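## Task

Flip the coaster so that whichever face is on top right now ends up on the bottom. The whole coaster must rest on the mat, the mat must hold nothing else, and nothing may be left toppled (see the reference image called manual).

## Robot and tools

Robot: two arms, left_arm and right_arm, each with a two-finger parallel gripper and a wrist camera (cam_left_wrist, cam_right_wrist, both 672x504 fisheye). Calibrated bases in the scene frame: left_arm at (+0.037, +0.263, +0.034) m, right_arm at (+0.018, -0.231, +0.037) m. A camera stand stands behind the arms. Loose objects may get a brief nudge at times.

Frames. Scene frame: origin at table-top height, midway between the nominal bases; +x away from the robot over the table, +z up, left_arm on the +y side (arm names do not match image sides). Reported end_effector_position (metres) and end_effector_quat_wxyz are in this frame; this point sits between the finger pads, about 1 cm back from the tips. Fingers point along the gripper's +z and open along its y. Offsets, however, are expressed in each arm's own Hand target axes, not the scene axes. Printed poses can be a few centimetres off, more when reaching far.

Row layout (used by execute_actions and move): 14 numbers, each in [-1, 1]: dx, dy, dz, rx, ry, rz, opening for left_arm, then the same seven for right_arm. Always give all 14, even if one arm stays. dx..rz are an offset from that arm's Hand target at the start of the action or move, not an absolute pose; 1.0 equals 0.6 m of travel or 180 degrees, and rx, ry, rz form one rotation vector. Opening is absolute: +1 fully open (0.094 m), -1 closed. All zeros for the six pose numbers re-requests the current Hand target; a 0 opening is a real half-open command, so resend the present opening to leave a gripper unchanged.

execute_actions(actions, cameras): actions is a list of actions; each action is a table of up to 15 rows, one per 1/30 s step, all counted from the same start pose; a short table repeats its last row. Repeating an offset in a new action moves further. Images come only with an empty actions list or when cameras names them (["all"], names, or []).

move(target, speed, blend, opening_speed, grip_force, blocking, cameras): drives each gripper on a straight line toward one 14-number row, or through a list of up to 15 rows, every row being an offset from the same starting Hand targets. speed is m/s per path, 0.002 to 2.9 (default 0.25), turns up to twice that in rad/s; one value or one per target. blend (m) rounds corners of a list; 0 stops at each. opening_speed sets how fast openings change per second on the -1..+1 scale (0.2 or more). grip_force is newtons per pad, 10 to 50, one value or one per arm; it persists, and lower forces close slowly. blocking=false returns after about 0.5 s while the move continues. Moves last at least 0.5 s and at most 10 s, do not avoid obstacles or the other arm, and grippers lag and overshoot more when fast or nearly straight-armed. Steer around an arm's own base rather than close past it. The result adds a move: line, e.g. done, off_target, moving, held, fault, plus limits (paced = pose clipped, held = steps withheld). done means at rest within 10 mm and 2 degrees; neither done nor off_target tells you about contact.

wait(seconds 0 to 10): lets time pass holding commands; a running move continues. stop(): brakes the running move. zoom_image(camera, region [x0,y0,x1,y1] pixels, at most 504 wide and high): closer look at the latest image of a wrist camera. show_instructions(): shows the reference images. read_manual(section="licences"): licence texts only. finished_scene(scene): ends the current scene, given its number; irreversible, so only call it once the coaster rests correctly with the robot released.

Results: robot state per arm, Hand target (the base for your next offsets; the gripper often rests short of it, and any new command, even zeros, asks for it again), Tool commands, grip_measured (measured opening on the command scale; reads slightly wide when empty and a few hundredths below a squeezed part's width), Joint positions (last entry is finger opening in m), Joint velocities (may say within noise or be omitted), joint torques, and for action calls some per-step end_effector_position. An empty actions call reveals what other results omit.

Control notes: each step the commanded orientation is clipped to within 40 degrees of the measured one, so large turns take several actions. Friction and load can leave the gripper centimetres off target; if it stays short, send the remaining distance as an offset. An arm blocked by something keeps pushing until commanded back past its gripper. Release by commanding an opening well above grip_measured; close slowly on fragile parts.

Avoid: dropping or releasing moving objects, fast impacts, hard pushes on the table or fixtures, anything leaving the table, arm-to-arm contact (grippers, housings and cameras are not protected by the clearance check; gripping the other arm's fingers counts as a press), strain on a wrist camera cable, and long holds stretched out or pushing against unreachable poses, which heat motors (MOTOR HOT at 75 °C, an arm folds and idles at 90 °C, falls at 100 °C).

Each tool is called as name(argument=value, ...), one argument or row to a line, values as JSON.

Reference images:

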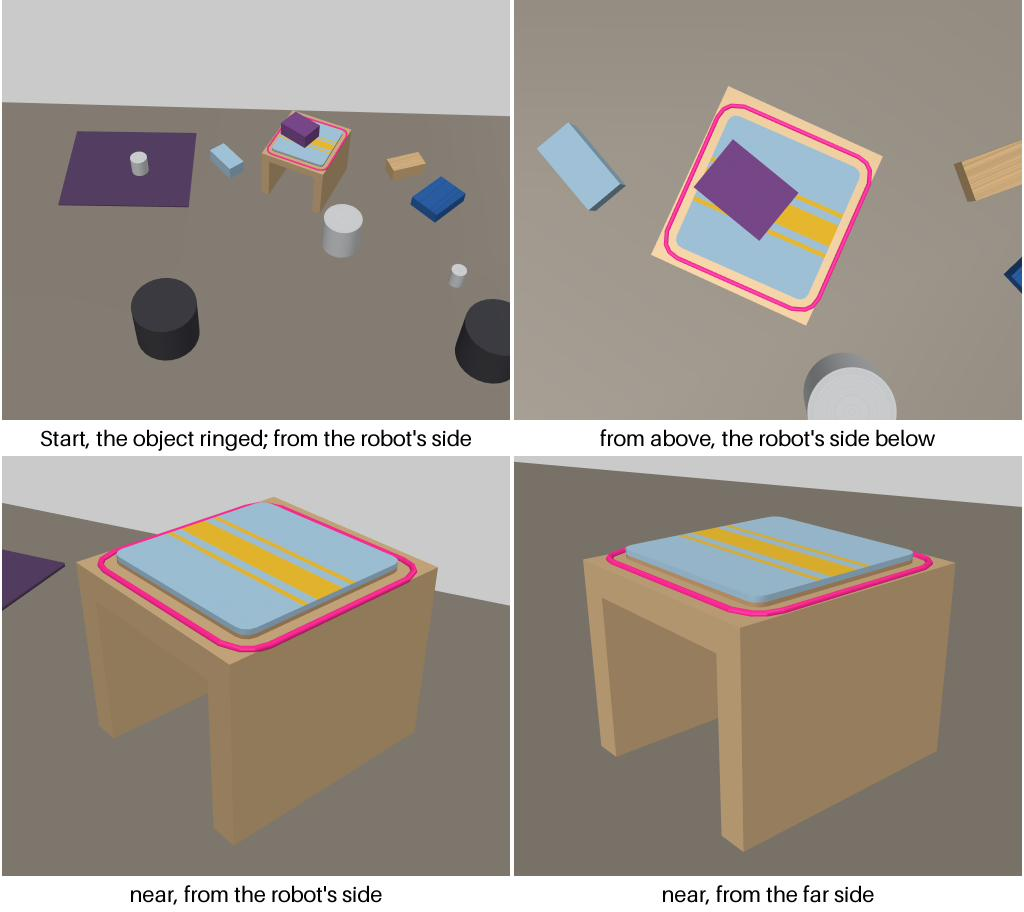

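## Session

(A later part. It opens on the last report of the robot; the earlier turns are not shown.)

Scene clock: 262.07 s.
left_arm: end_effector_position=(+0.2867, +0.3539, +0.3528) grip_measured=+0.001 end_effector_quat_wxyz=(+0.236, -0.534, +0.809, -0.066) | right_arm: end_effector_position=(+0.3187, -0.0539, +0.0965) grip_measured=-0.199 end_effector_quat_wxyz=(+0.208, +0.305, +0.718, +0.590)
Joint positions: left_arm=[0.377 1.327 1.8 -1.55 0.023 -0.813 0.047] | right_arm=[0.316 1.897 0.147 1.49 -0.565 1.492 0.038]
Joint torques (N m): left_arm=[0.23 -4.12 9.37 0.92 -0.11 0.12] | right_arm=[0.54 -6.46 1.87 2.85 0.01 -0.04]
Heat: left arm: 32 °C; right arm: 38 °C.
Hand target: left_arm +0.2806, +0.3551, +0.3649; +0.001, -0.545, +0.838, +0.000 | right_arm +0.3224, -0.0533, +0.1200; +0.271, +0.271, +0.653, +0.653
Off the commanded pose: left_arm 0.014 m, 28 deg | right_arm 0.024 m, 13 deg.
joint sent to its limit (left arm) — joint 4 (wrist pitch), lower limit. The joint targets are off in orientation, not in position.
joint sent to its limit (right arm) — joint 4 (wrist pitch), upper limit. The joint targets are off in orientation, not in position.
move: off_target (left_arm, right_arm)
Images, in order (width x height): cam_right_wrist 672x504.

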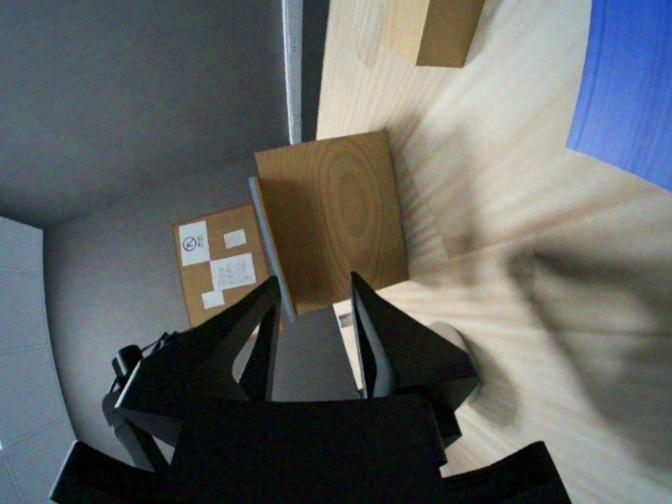

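move(
  target=[0,0,0,0,0,0,0,-0.0424,0.0133,0.0085,0,0.1,-0.035,-0.2],
  speed=0.1,
)

move(
  target=[0,0,0,0,0,0,0,0,0,0.04,0,0,0,-0.2],
  speed=0.1,
  cameras=["cam_right_wrist"],
)

Scene clock: 275.20 s.
left_arm: end_effector_position=(+0.2867, +0.3539, +0.3528) grip_measured=+0.001 end_effector_quat_wxyz=(+0.236, -0.534, +0.809, -0.066) | right_arm: end_effector_position=(+0.3404, -0.0671, +0.1181) grip_measured=-0.199 end_effector_quat_wxyz=(+0.164, +0.166, +0.716, +0.658)
Joint positions: left_arm=[0.377 1.327 1.8 -1.55 0.023 -0.813 0.047] | right_arm=[0.079 2.015 0.355 1.49 -1.08 1.404 0.038]
Joint torques (N m): left_arm=[0.25 -4.18 9.39 0.87 -0.14 0.11] | right_arm=[-0.47 -4.59 4.04 2.6 -0.27 -0.27]
Heat: left arm: 33 °C; right arm: 39 °C.
Hand target: left_arm +0.2806, +0.3551, +0.3649; +0.001, -0.545, +0.838, +0.000 | right_arm +0.3439, -0.0676, +0.1280; +0.201, +0.129, +0.701, +0.672
Off the commanded pose: left_arm 0.014 m, 28 deg | right_arm 0.010 m, 6 deg.
joint sent to its limit (left arm) — joint 4 (wrist pitch), lower limit. The joint targets are off in orientation, not in position.
joint sent to its limit (right arm) — joint 4 (wrist pitch), upper limit. The joint targets still meet the commanded pose.
move: off_target (left_arm, right_arm)

Scene clock: 276.23 s.
left_arm: end_effector_position=(+0.2867, +0.3539, +0.3528) grip_measured=+0.001 end_effector_quat_wxyz=(+0.236, -0.534, +0.809, -0.066) | right_arm: end_effector_position=(+0.3493, -0.0471, +0.1181) grip_measured=-0.199 end_effector_quat_wxyz=(+0.166, +0.153, +0.718, +0.659)
Joint positions: left_arm=[0.377 1.327 1.8 -1.55 0.023 -0.813 0.047] | right_arm=[0.153 2.041 0.403 1.489 -1.022 1.407 0.038]
Joint torques (N m): left_arm=[-0.02 -4.34 9.24 0.89 -0.15 0.11] | right_arm=[0.34 -4.83 4.26 2.63 0.01 -0.05]
Heat: left arm: 33 °C; right arm: 39 °C.
Hand target: left_arm +0.2806, +0.3551, +0.3649; +0.001, -0.545, +0.838, +0.000 | right_arm +0.3549, -0.0463, +0.1276; +0.201, +0.129, +0.701, +0.671
Off the commanded pose: left_arm 0.014 m, 28 deg | right_arm 0.011 m, 5 deg.
joint sent to its limit (left arm) — joint 4 (wrist pitch), lower limit. The joint targets are off in orientation, not in position.
joint sent to its limit (right arm) — joint 4 (wrist pitch), upper limit. The joint targets still meet the commanded pose.
move: off_target (left_arm, right_arm)
Images, in order (width x height): cam_right_wrist 672x504.

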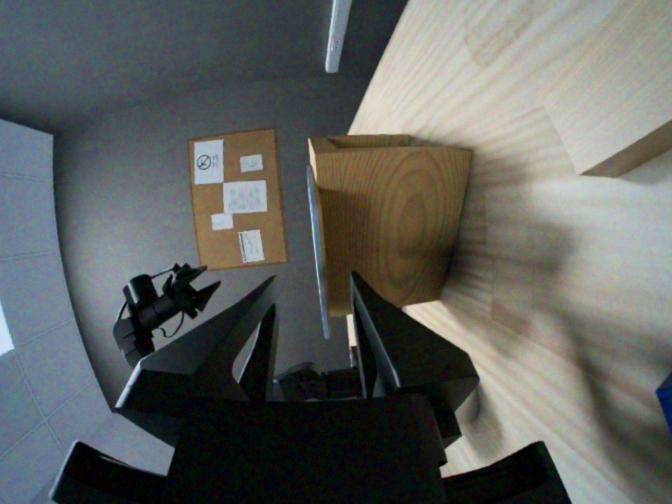

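move(
  target=[0,0,0,0,0,0,0,0,0,0.047,0,0,0,-0.2],
  speed=0.06,
  cameras=["cam_right_wrist"],
)

Scene clock: 280.13 s.
left_arm: end_effector_position=(+0.2867, +0.3539, +0.3528) grip_measured=+0.001 end_effector_quat_wxyz=(+0.236, -0.534, +0.809, -0.066) | right_arm: end_effector_position=(+0.3624, -0.0223, +0.1169) grip_measured=-0.199 end_effector_quat_wxyz=(+0.169, +0.152, +0.716, +0.660)
Joint positions: left_arm=[0.377 1.327 1.8 -1.55 0.023 -0.813 0.047] | right_arm=[0.241 2.081 0.469 1.489 -0.932 1.431 0.038]
Joint torques (N m): left_arm=[0.06 -4.18 9.29 0.92 -0.12 0.12] | right_arm=[0.32 -5.23 4.56 2.69 0 -0.04]
Heat: left arm: 33 °C; right arm: 39 °C.
Hand target: left_arm +0.2806, +0.3551, +0.3649; +0.001, -0.545, +0.838, +0.000 | right_arm +0.3677, -0.0212, +0.1270; +0.201, +0.129, +0.701, +0.671
Off the commanded pose: left_arm 0.014 m, 28 deg | right_arm 0.012 m, 5 deg.
joint sent to its limit (left arm) — joint 4 (wrist pitch), lower limit. The joint targets are off in orientation, not in position.
joint sent to its limit (right arm) — joint 4 (wrist pitch), upper limit. The joint targets still meet the commanded pose.
move: off_target (left_arm, right_arm)
Images, in order (width x height): cam_right_wrist 672x504.

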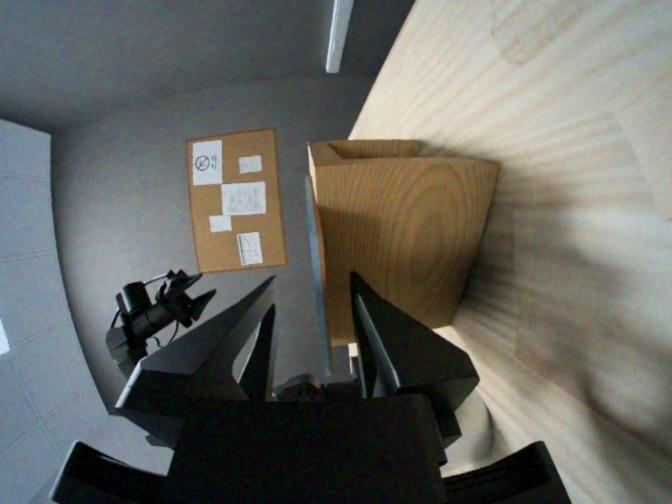

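move(
  target=[
    [0,0,0,0,0,0,0,0,-0.01,0,0,0,0,-0.2],
    [0,0,0,0,0,0,0,0,-0.01,0,0,0,0,-1],
  ],
  speed=0.06,
  opening_speed=0.4,
  cameras=["cam_right_wrist"],
)

Scene clock: 287.43 s.
left_arm: end_effector_position=(+0.2867, +0.3539, +0.3528) grip_measured=+0.001 end_effector_quat_wxyz=(+0.236, -0.534, +0.809, -0.066) | right_arm: end_effector_position=(+0.3649, -0.0199, +0.1166) grip_measured=-0.913 end_effector_quat_wxyz=(+0.165, +0.144, +0.715, +0.664)
Joint positions: left_arm=[0.377 1.327 1.8 -1.55 0.023 -0.813 0.047] | right_arm=[0.241 2.1 0.492 1.496 -0.951 1.435 0.004]
Joint torques (N m): left_arm=[0.1 -4.27 9.43 0.88 -0.12 0.11] | right_arm=[0.13 -5.38 2.91 2.61 0.2 -0.21]
Heat: left arm: 33 °C; right arm: 40 °C.
Hand target: left_arm +0.2806, +0.3551, +0.3649; +0.001, -0.545, +0.838, +0.000 | right_arm +0.3682, -0.0215, +0.1210; +0.201, +0.129, +0.701, +0.671
Off the commanded pose: left_arm 0.014 m, 28 deg | right_arm 0.006 m, 5 deg.
joint sent to its limit (left arm) — joint 4 (wrist pitch), lower limit. The joint targets are off in orientation, not in position.
joint sent to its limit (right arm) — joint 4 (wrist pitch), upper limit. The joint targets still meet the commanded pose.
move: off_target (left_arm, right_arm); target 2's new opening was sent with right_arm's hand 0.013 m and 6 deg from that target
Images, in order (width x height): cam_right_wrist 672x504.

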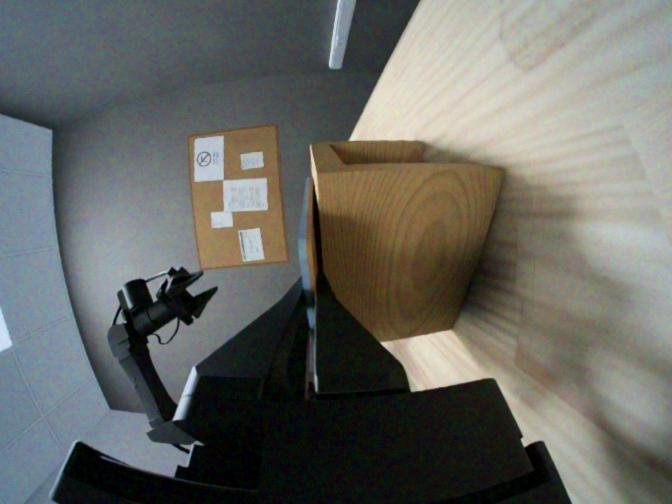

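move(
  target=[
    [0,0,0,0,0,0,0,0,0.2,0,0,0,0,-1],
    [0,0,0,0,0,0,0,0,0.25,0,0,0,-0.5,-1],
    [0,0,0,0,0,0,0,0,0.25,0,0,0,-0.97,-1],
  ],
  speed=[0.12,0.5,0.5],
  blend=[0.02,0.01,0],
  cameras=["all"],
)

Scene clock: 302.00 s.
left_arm: end_effector_position=(+0.2867, +0.3539, +0.3528) grip_measured=+0.001 end_effector_quat_wxyz=(+0.236, -0.534, +0.809, -0.066) | right_arm: end_effector_position=(+0.3544, -0.0140, +0.2584) grip_measured=-0.917 end_effector_quat_wxyz=(+0.678, -0.697, +0.168, -0.164)
Joint positions: left_arm=[0.377 1.327 1.8 -1.55 0.023 -0.813 0.047] | right_arm=[0.282 1.451 0.567 0.842 -0.882 -1.604 0.004]
Joint torques (N m): left_arm=[0.17 -4.26 9.29 0.87 -0.11 0.12] | right_arm=[0.69 -6.68 9.81 1.46 0.02 -0.01]
Heat: left arm: 33 °C; right arm: 40 °C.
Hand target: left_arm +0.2806, +0.3551, +0.3649; +0.001, -0.545, +0.838, +0.000 | right_arm +0.3549, -0.0118, +0.2701; +0.680, -0.695, +0.162, -0.169
Off the commanded pose: left_arm 0.014 m, 28 deg | right_arm 0.012 m, 1 deg.
joint sent to its limit (left arm) — joint 4 (wrist pitch), lower limit. The joint targets are off in orientation, not in position.
move: off_target (left_arm, right_arm)

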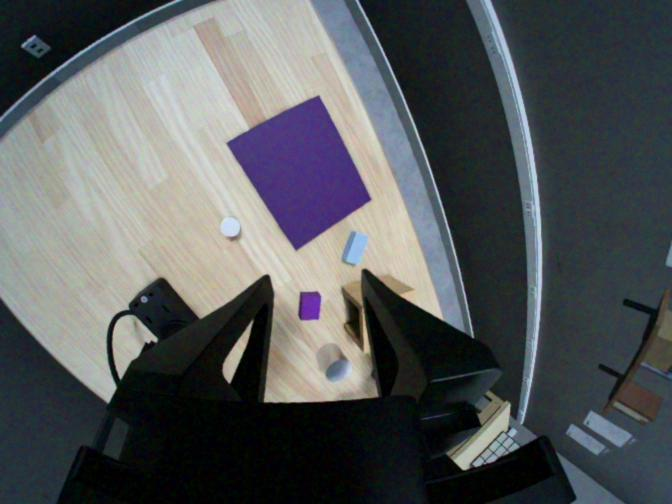

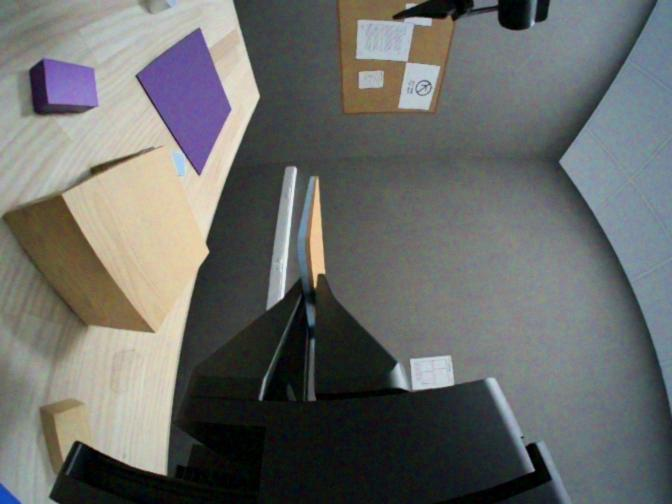

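move(
  target=[0,0,0,0,0,0,0,-0.195,0.204,0.555,-0.1333,0.0368,0.0133,-1],
  speed=0.25,
  cameras=["all"],
)

Scene clock: 315.27 s.
left_arm: end_effector_position=(+0.2867, +0.3539, +0.3528) grip_measured=+0.001 end_effector_quat_wxyz=(+0.236, -0.534, +0.809, -0.066) | right_arm: end_effector_position=(+0.3977, +0.3338, +0.1560) grip_measured=-0.917 end_effector_quat_wxyz=(-0.524, +0.802, -0.233, +0.165)
Joint positions: left_arm=[0.377 1.327 1.8 -1.55 0.023 -0.813 0.047] | right_arm=[1.042 2.384 1.815 0.162 -0.007 -1.596 0.004]
Joint torques (N m): left_arm=[0.21 -4.25 9.42 0.87 -0.13 0.1] | right_arm=[-0.5 -10.39 11.59 1.78 0 0.25]
Heat: left arm: 33 °C; right arm: 38 °C.
Hand target: left_arm +0.2806, +0.3551, +0.3649; +0.001, -0.545, +0.838, +0.000 | right_arm +0.4032, +0.3351, +0.1405; -0.514, +0.806, -0.247, +0.157
Off the commanded pose: left_arm 0.014 m, 28 deg | right_arm 0.017 m, 2 deg.
joint sent to its limit (left arm) — joint 4 (wrist pitch), lower limit. The joint targets are off in orientation, not in position.
move: off_target (left_arm, right_arm)

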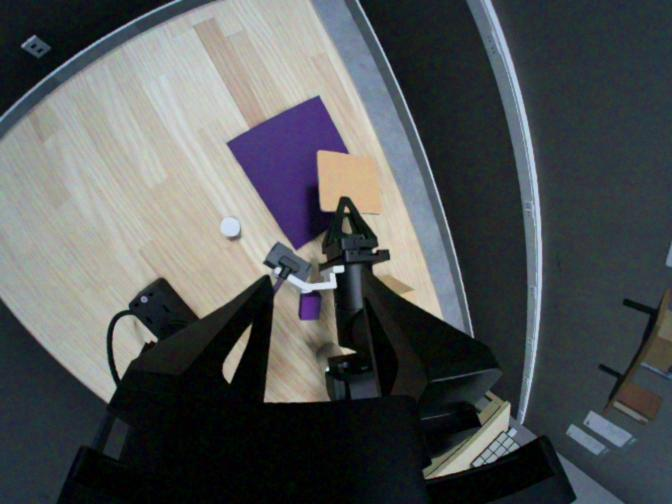

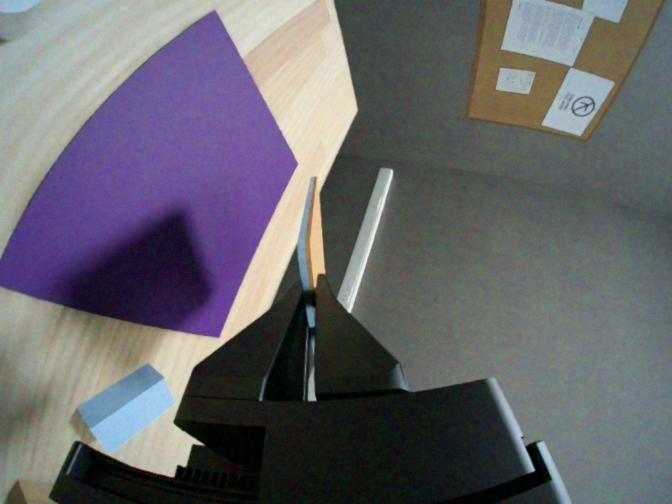

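move(
  target=[0,0,0,0,0,0,0,-0.026,0.1195,0.0985,0,0,0,-1],
  speed=0.15,
  cameras=["all"],
)

Scene clock: 322.73 s.
left_arm: end_effector_position=(+0.2867, +0.3539, +0.3528) grip_measured=+0.001 end_effector_quat_wxyz=(+0.236, -0.534, +0.809, -0.066) | right_arm: end_effector_position=(+0.4036, +0.3585, +0.0650) grip_measured=-0.917 end_effector_quat_wxyz=(-0.515, +0.807, -0.239, +0.164)
Joint positions: left_arm=[0.377 1.327 1.8 -1.55 0.023 -0.813 0.047] | right_arm=[1.062 2.639 1.932 0.279 0.019 -1.583 0.004]
Joint torques (N m): left_arm=[0.18 -4.36 9.44 0.93 -0.13 0.13] | right_arm=[0.42 -11.12 10.95 2.05 -0.01 0.24]
Heat: left arm: 33 °C; right arm: 39 °C.
Hand target: left_arm +0.2806, +0.3551, +0.3649; +0.001, -0.545, +0.838, +0.000 | right_arm +0.4032, +0.3632, +0.0504; -0.514, +0.806, -0.247, +0.157
Off the commanded pose: left_arm 0.014 m, 28 deg | right_arm 0.015 m, 1 deg.
joint sent to its limit (left arm) — joint 4 (wrist pitch), lower limit. The joint targets are off in orientation, not in position.
move: off_target (left_arm, right_arm)

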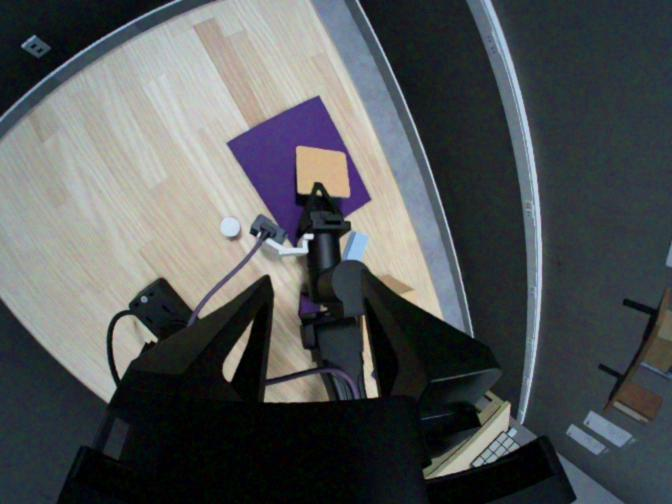

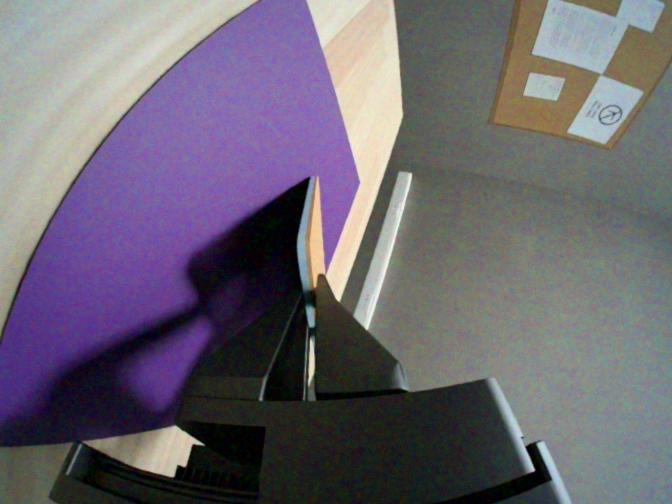

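move(
  target=[0,0,0,0,0,0,0,0,0.04,0.0187,0,0,0,-1],
  speed=0.06,
  cameras=["all"],
)

Scene clock: 326.90 s.
left_arm: end_effector_position=(+0.2867, +0.3539, +0.3528) grip_measured=+0.001 end_effector_quat_wxyz=(+0.236, -0.534, +0.809, -0.066) | right_arm: end_effector_position=(+0.4067, +0.3633, +0.0592) grip_measured=-0.917 end_effector_quat_wxyz=(-0.538, +0.791, -0.235, +0.171)
Joint positions: left_arm=[0.377 1.327 1.8 -1.55 0.023 -0.813 0.047] | right_arm=[1.062 2.68 1.932 0.376 0.019 -1.582 0.004]
Joint torques (N m): left_arm=[0.13 -4.27 9.44 0.87 -0.09 0.12] | right_arm=[0.43 -10.4 9.94 1.72 0.02 0.23]
Heat: left arm: 33 °C; right arm: 39 °C.
Hand target: left_arm +0.2806, +0.3551, +0.3649; +0.001, -0.545, +0.838, +0.000 | right_arm +0.4032, +0.3632, +0.0238; -0.514, +0.806, -0.247, +0.157
Off the commanded pose: left_arm 0.014 m, 28 deg | right_arm 0.035 m, 4 deg.
joint sent to its limit (left arm) — joint 4 (wrist pitch), lower limit. The joint targets are off in orientation, not in position.
move: off_target (left_arm, right_arm)

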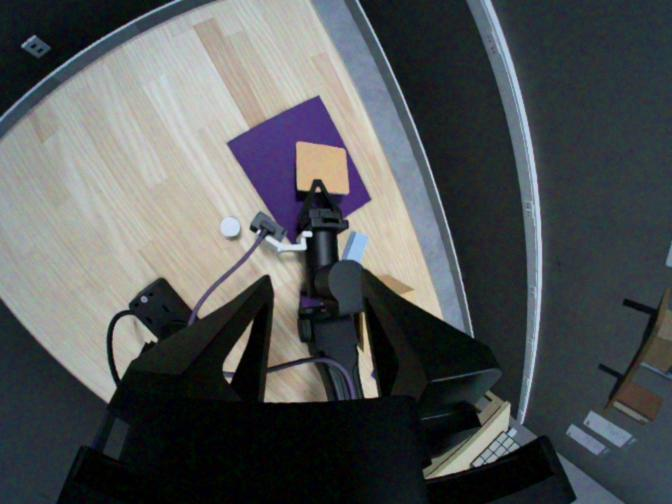

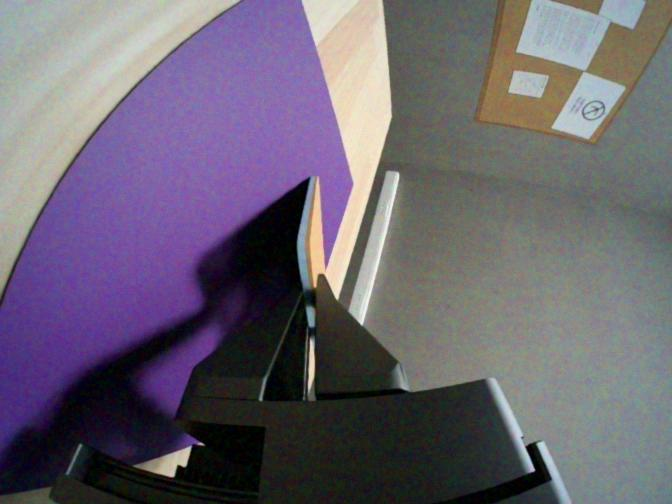

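move(
  target=[0,0,0,0,0,0,0,0,0.045,0.021,0,0,0,-1],
  speed=0.06,
  cameras=["all"],
)

Scene clock: 332.53 s.
left_arm: end_effector_position=(+0.2867, +0.3539, +0.3528) grip_measured=+0.001 end_effector_quat_wxyz=(+0.236, -0.534, +0.809, -0.066) | right_arm: end_effector_position=(+0.4098, +0.3681, +0.0531) grip_measured=-0.917 end_effector_quat_wxyz=(-0.563, +0.773, -0.230, +0.178)
Joint positions: left_arm=[0.377 1.327 1.8 -1.55 0.023 -0.813 0.047] | right_arm=[1.062 2.731 1.94 0.484 0.019 -1.582 0.004]
Joint torques (N m): left_arm=[0.17 -4.22 9.22 0.9 -0.13 0.11] | right_arm=[0.44 -9.74 8.64 1.34 0.03 0.23]
Heat: left arm: 33 °C; right arm: 39 °C.
Hand target: left_arm +0.2806, +0.3551, +0.3649; +0.001, -0.545, +0.838, +0.000 | right_arm +0.4032, +0.3633, -0.0059; -0.514, +0.806, -0.247, +0.157
Off the commanded pose: left_arm 0.014 m, 28 deg | right_arm 0.060 m, 7 deg.
joint sent to its limit (left arm) — joint 4 (wrist pitch), lower limit. The joint targets are off in orientation, not in position.
move: off_target (left_arm, right_arm)

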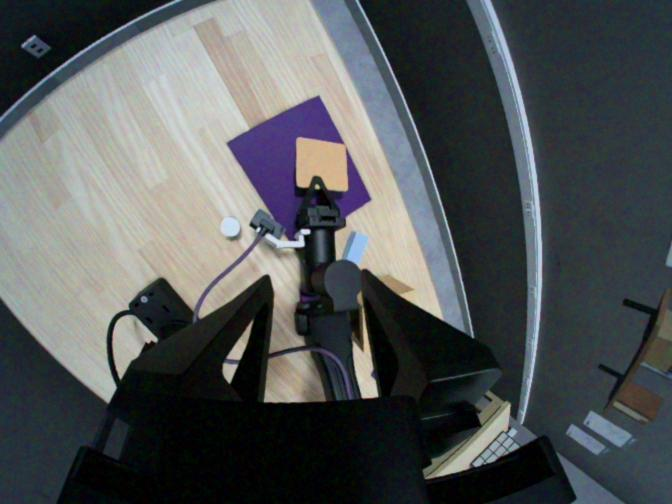

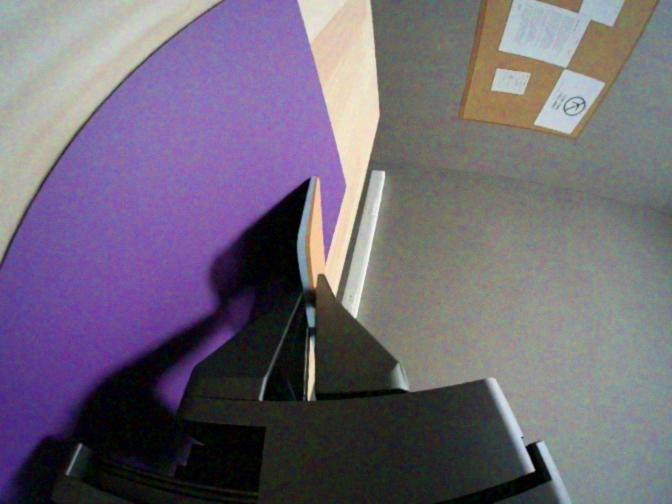

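move(
  target=[
    [0,0,0,0,0,0,0,0,-0.045,-0.021,0,0,0,-1],
    [0,0,0,0,0,0,0,0,-0.045,-0.021,0,0,0,-0.5],
  ],
  speed=0.06,
  opening_speed=0.3,
  cameras=["all"],
)

Scene clock: 342.53 s.
left_arm: end_effector_position=(+0.2867, +0.3539, +0.3528) grip_measured=+0.001 end_effector_quat_wxyz=(+0.236, -0.534, +0.809, -0.066) | right_arm: end_effector_position=(+0.4078, +0.3649, +0.0395) grip_measured=-0.502 end_effector_quat_wxyz=(-0.532, +0.795, -0.236, +0.169)
Joint positions: left_arm=[0.377 1.327 1.8 -1.55 0.023 -0.813 0.047] | right_arm=[1.062 2.731 1.963 0.383 0.019 -1.582 0.023]
Joint torques (N m): left_arm=[0.02 -4.34 9.4 0.92 -0.15 0.1] | right_arm=[0.42 -13.39 8.96 1.56 0.01 0.23]
Heat: left arm: 33 °C; right arm: 38 °C.
Hand target: left_arm +0.2806, +0.3551, +0.3649; +0.001, -0.545, +0.838, +0.000 | right_arm +0.4032, +0.3633, +0.0239; -0.514, +0.806, -0.247, +0.157
Off the commanded pose: left_arm 0.014 m, 28 deg | right_arm 0.016 m, 3 deg.
joint sent to its limit (left arm) — joint 4 (wrist pitch), lower limit. The joint targets are off in orientation, not in position.
move: off_target (left_arm, right_arm); target 2's new opening was sent with right_arm's hand 0.031 m and 7 deg from that target

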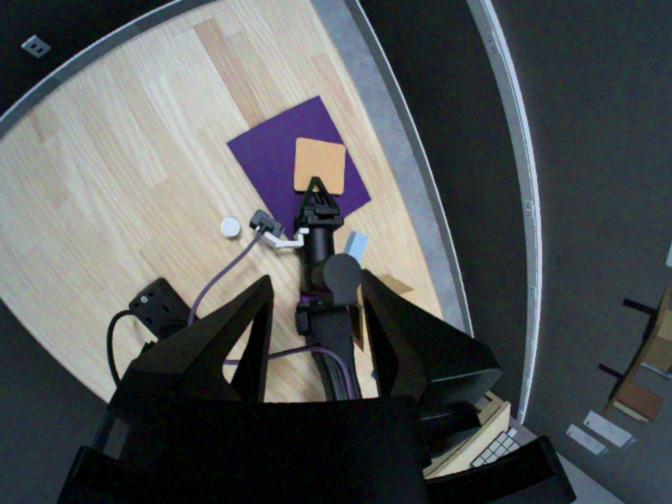

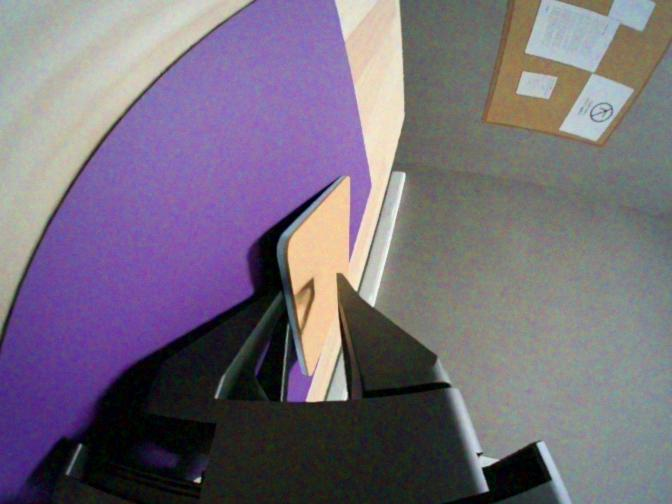

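move(
  target=[
    [0,0,0,0,0,0,0,0,0.0227,0.0106,0,0,0,-0.5],
  ],
  speed=0.05,
  cameras=["all"],
)

Scene clock: 347.73 s.
left_arm: end_effector_position=(+0.2867, +0.3539, +0.3528) grip_measured=+0.001 end_effector_quat_wxyz=(+0.236, -0.534, +0.809, -0.066) | right_arm: end_effector_position=(+0.4080, +0.3652, +0.0403) grip_measured=-0.502 end_effector_quat_wxyz=(-0.534, +0.794, -0.236, +0.170)
Joint positions: left_arm=[0.377 1.327 1.8 -1.55 0.023 -0.813 0.047] | right_arm=[1.062 2.731 1.963 0.386 0.019 -1.582 0.023]
Joint torques (N m): left_arm=[0.27 -4.18 9.4 0.92 -0.14 0.08] | right_arm=[0.42 -11.21 8.62 1.83 0.01 0.23]
Heat: left arm: 33 °C; right arm: 38 °C.
Hand target: left_arm +0.2806, +0.3551, +0.3649; +0.001, -0.545, +0.838, +0.000 | right_arm +0.4032, +0.3633, +0.0088; -0.514, +0.806, -0.247, +0.157
Off the commanded pose: left_arm 0.014 m, 28 deg | right_arm 0.032 m, 3 deg.
joint sent to its limit (left arm) — joint 4 (wrist pitch), lower limit. The joint targets are off in orientation, not in position.
move: off_target (left_arm, right_arm)

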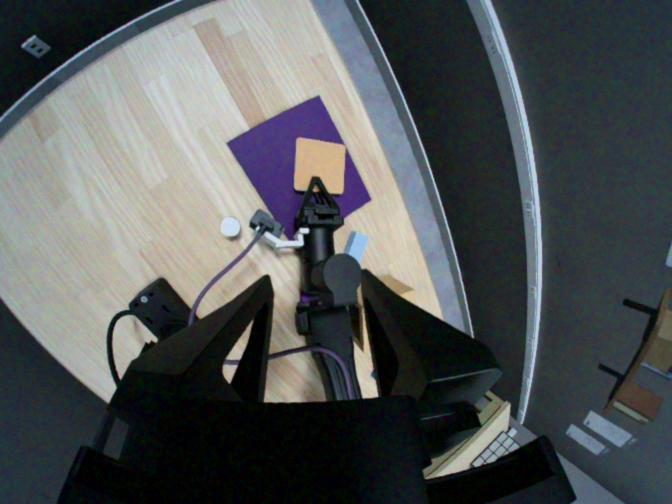

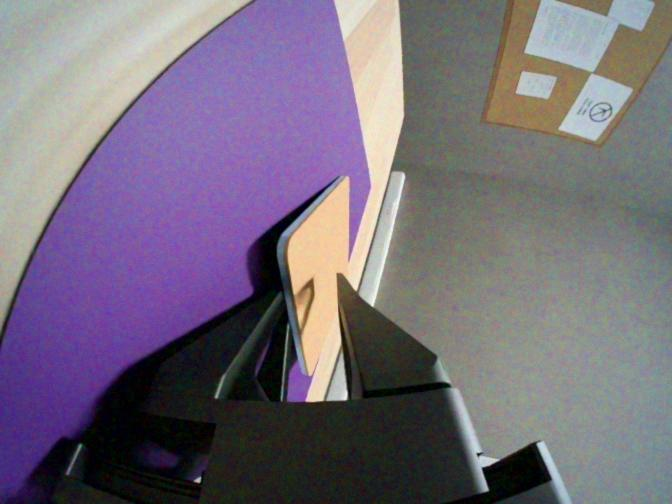

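move(
  target=[
    [0,0,0,0,0,0,0,0,0.034,-0.132,0,0,0,-0.5],
  ],
  speed=0.1,
  cameras=["all"],
)

Scene clock: 350.87 s.
left_arm: end_effector_position=(+0.2867, +0.3539, +0.3528) grip_measured=+0.001 end_effector_quat_wxyz=(+0.236, -0.534, +0.809, -0.066) | right_arm: end_effector_position=(+0.3681, +0.3036, +0.0368) grip_measured=-0.502 end_effector_quat_wxyz=(-0.538, +0.790, -0.236, +0.173)
Joint positions: left_arm=[0.377 1.327 1.8 -1.55 0.023 -0.813 0.047] | right_arm=[1.064 2.509 1.451 0.688 0.026 -1.581 0.023]
Joint torques (N m): left_arm=[0.27 -4.23 9.47 0.91 -0.17 0.14] | right_arm=[0.59 -13.85 4.59 1.46 -0.03 0.24]
Heat: left arm: 33 °C; right arm: 38 °C.
Hand target: left_arm +0.2806, +0.3551, +0.3649; +0.001, -0.545, +0.838, +0.000 | right_arm +0.3583, +0.2966, +0.0239; -0.514, +0.806, -0.247, +0.157
Off the commanded pose: left_arm 0.014 m, 28 deg | right_arm 0.018 m, 4 deg.
joint sent to its limit (left arm) — joint 4 (wrist pitch), lower limit. The joint targets are off in orientation, not in position.
move: off_target (left_arm, right_arm)

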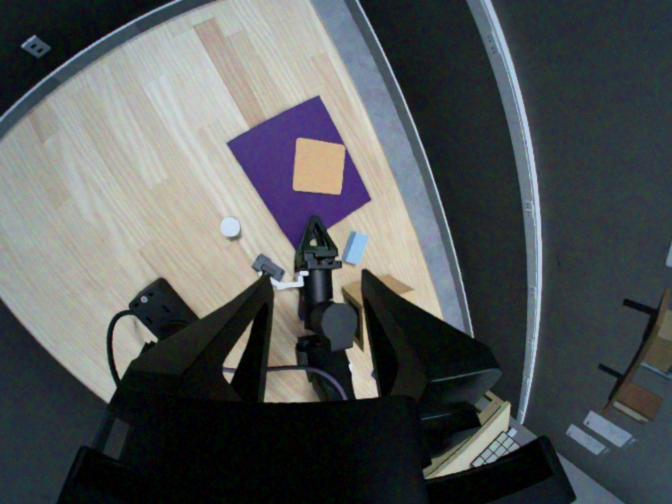

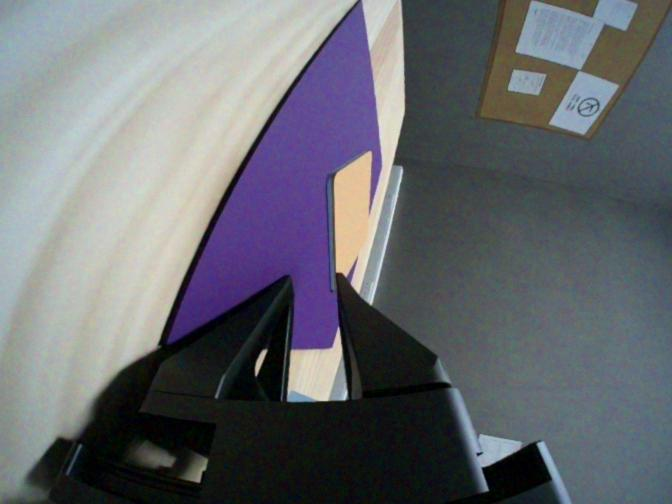

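Coaster lies flat, flipped, wholly on the mat. Lift the gripper clear of the mat, retracting slightly.

move(
  target=[0,0,0,0,0,0,0,0,-0.18,-0.06,0,0,0,-0.5],
  speed=0.2,
  cameras=["all"],
)

Scene clock: 355.43 s.
left_arm: end_effector_position=(+0.2867, +0.3539, +0.3528) grip_measured=+0.001 end_effector_quat_wxyz=(+0.236, -0.534, +0.809, -0.066) | right_arm: end_effector_position=(+0.3690, +0.3037, +0.1240) grip_measured=-0.501 end_effector_quat_wxyz=(-0.507, +0.810, -0.243, +0.166)
Joint positions: left_arm=[0.377 1.327 1.8 -1.55 0.023 -0.813 0.047] | right_arm=[1.064 2.287 1.538 0.305 0.031 -1.581 0.023]
Joint torques (N m): left_arm=[0.24 -4.18 9.46 0.89 -0.14 0.1] | right_arm=[0.53 -13.72 9.62 1.73 -0.1 0.24]
Heat: left arm: 34 °C; right arm: 38 °C.
Hand target: left_arm +0.2806, +0.3551, +0.3649; +0.001, -0.545, +0.838, +0.000 | right_arm +0.3655, +0.3073, +0.1370; -0.514, +0.806, -0.247, +0.157
Off the commanded pose: left_arm 0.014 m, 28 deg | right_arm 0.014 m, 1 deg.
joint sent to its limit (left arm) — joint 4 (wrist pitch), lower limit. The joint targets are off in orientation, not in position.
move: off_target (left_arm, right_arm)

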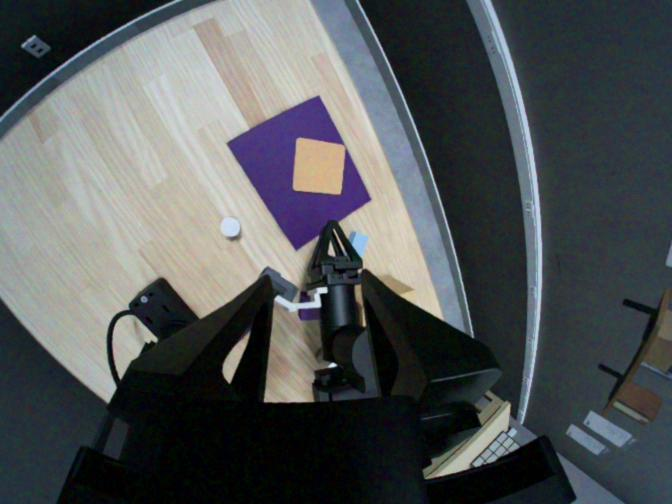

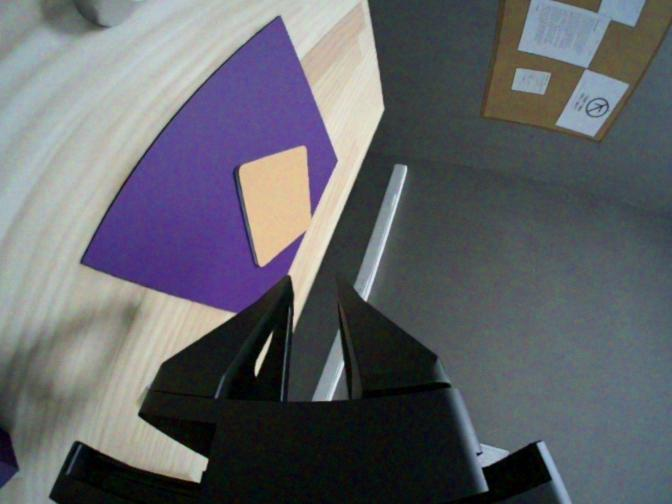

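zoom_image(
  camera="cam_left_wrist",
  region=[220, 90, 380, 250],
)

zoom_image(
  camera="cam_right_wrist",
  region=[220, 120, 360, 300],
)

Scaled by 3.150 from the camera's 672x504 image, which has a finer 960x720 frame.

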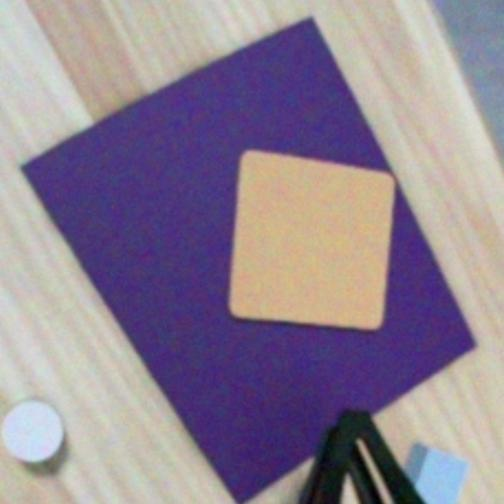

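Scaled by 2.800 from the camera's 672x504 image, which has a finer 960x720 frame.

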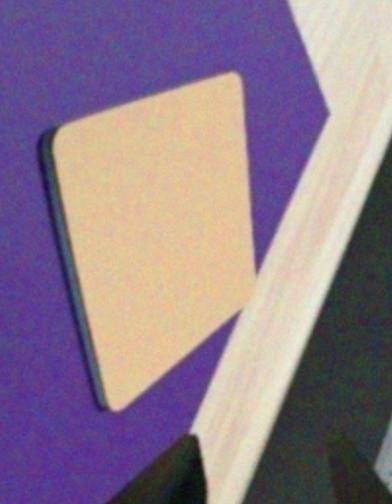

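move(
  target=[
    [0,0,0,0,0,0,0,0,0,-0.3,0,0,0,-0.5],
    [-0.2462,-0.373,0.3915,0,0,0.367,0.2,0,0,-0.3,0,0,0,-0.5],
  ],
  cameras=["cam_left_wrist"],
)

Scene clock: 378.13 s.
left_arm: end_effector_position=(+0.5436, +0.4009, +0.1366) grip_measured=+0.198 end_effector_quat_wxyz=(+0.087, -0.007, +0.996, +0.021) | right_arm: end_effector_position=(+0.2797, +0.1764, +0.2151) grip_measured=-0.501 end_effector_quat_wxyz=(-0.519, +0.804, -0.238, +0.166)
Joint positions: left_arm=[0.282 2.617 2.779 -1.554 0.004 0.25 0.056] | right_arm=[1.077 1.589 0.931 0.24 0.034 -1.577 0.023]
Joint torques (N m): left_arm=[-0.42 -10.71 9.55 0.45 -0.01 0.07] | right_arm=[0.53 -8.36 7.39 1.74 0.02 0.26]
Heat: left arm: 34 °C; right arm: 38 °C.
Hand target: left_arm +0.5453, +0.3994, +0.1302; +0.000, +0.000, +1.000, +0.000 | right_arm +0.2742, +0.1721, +0.2127; -0.514, +0.806, -0.247, +0.157
Off the commanded pose: left_arm 0.007 m, 10 deg | right_arm 0.007 m, 2 deg.
joint sent to its limit (left arm) — joint 4 (wrist pitch), lower limit. The joint targets are off in orientation, not in position.
move: off_target (left_arm); target 2's new opening was sent with left_arm's hand 0.007 m and 10 deg from that target
Images, in order (width x height): cam_left_wrist 672x504.

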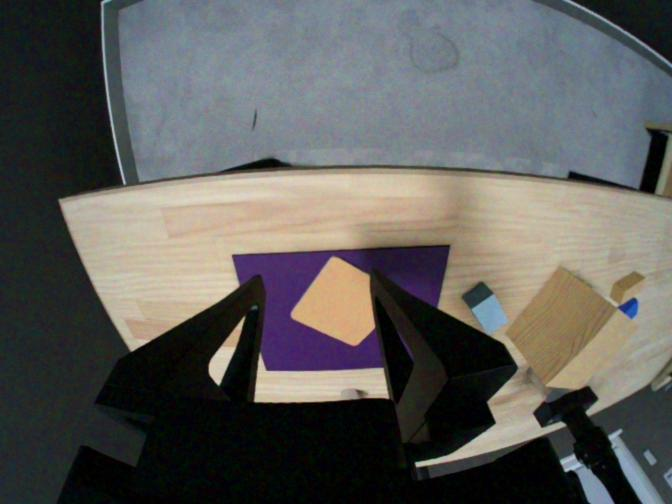

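zoom_image(
  camera="cam_left_wrist",
  region=[220, 230, 460, 390],
)

Scaled by 2.100 from the camera's 672x504 image, which has a finer 960x720 frame.

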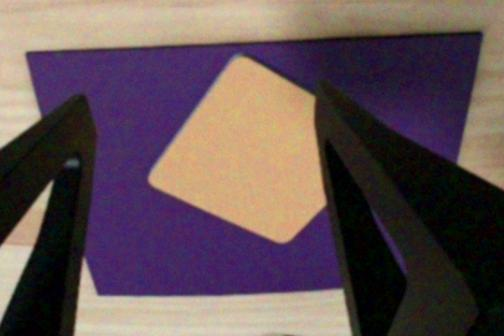

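finished_scene(
  scene=2,
)

The scene is finished: the task was done.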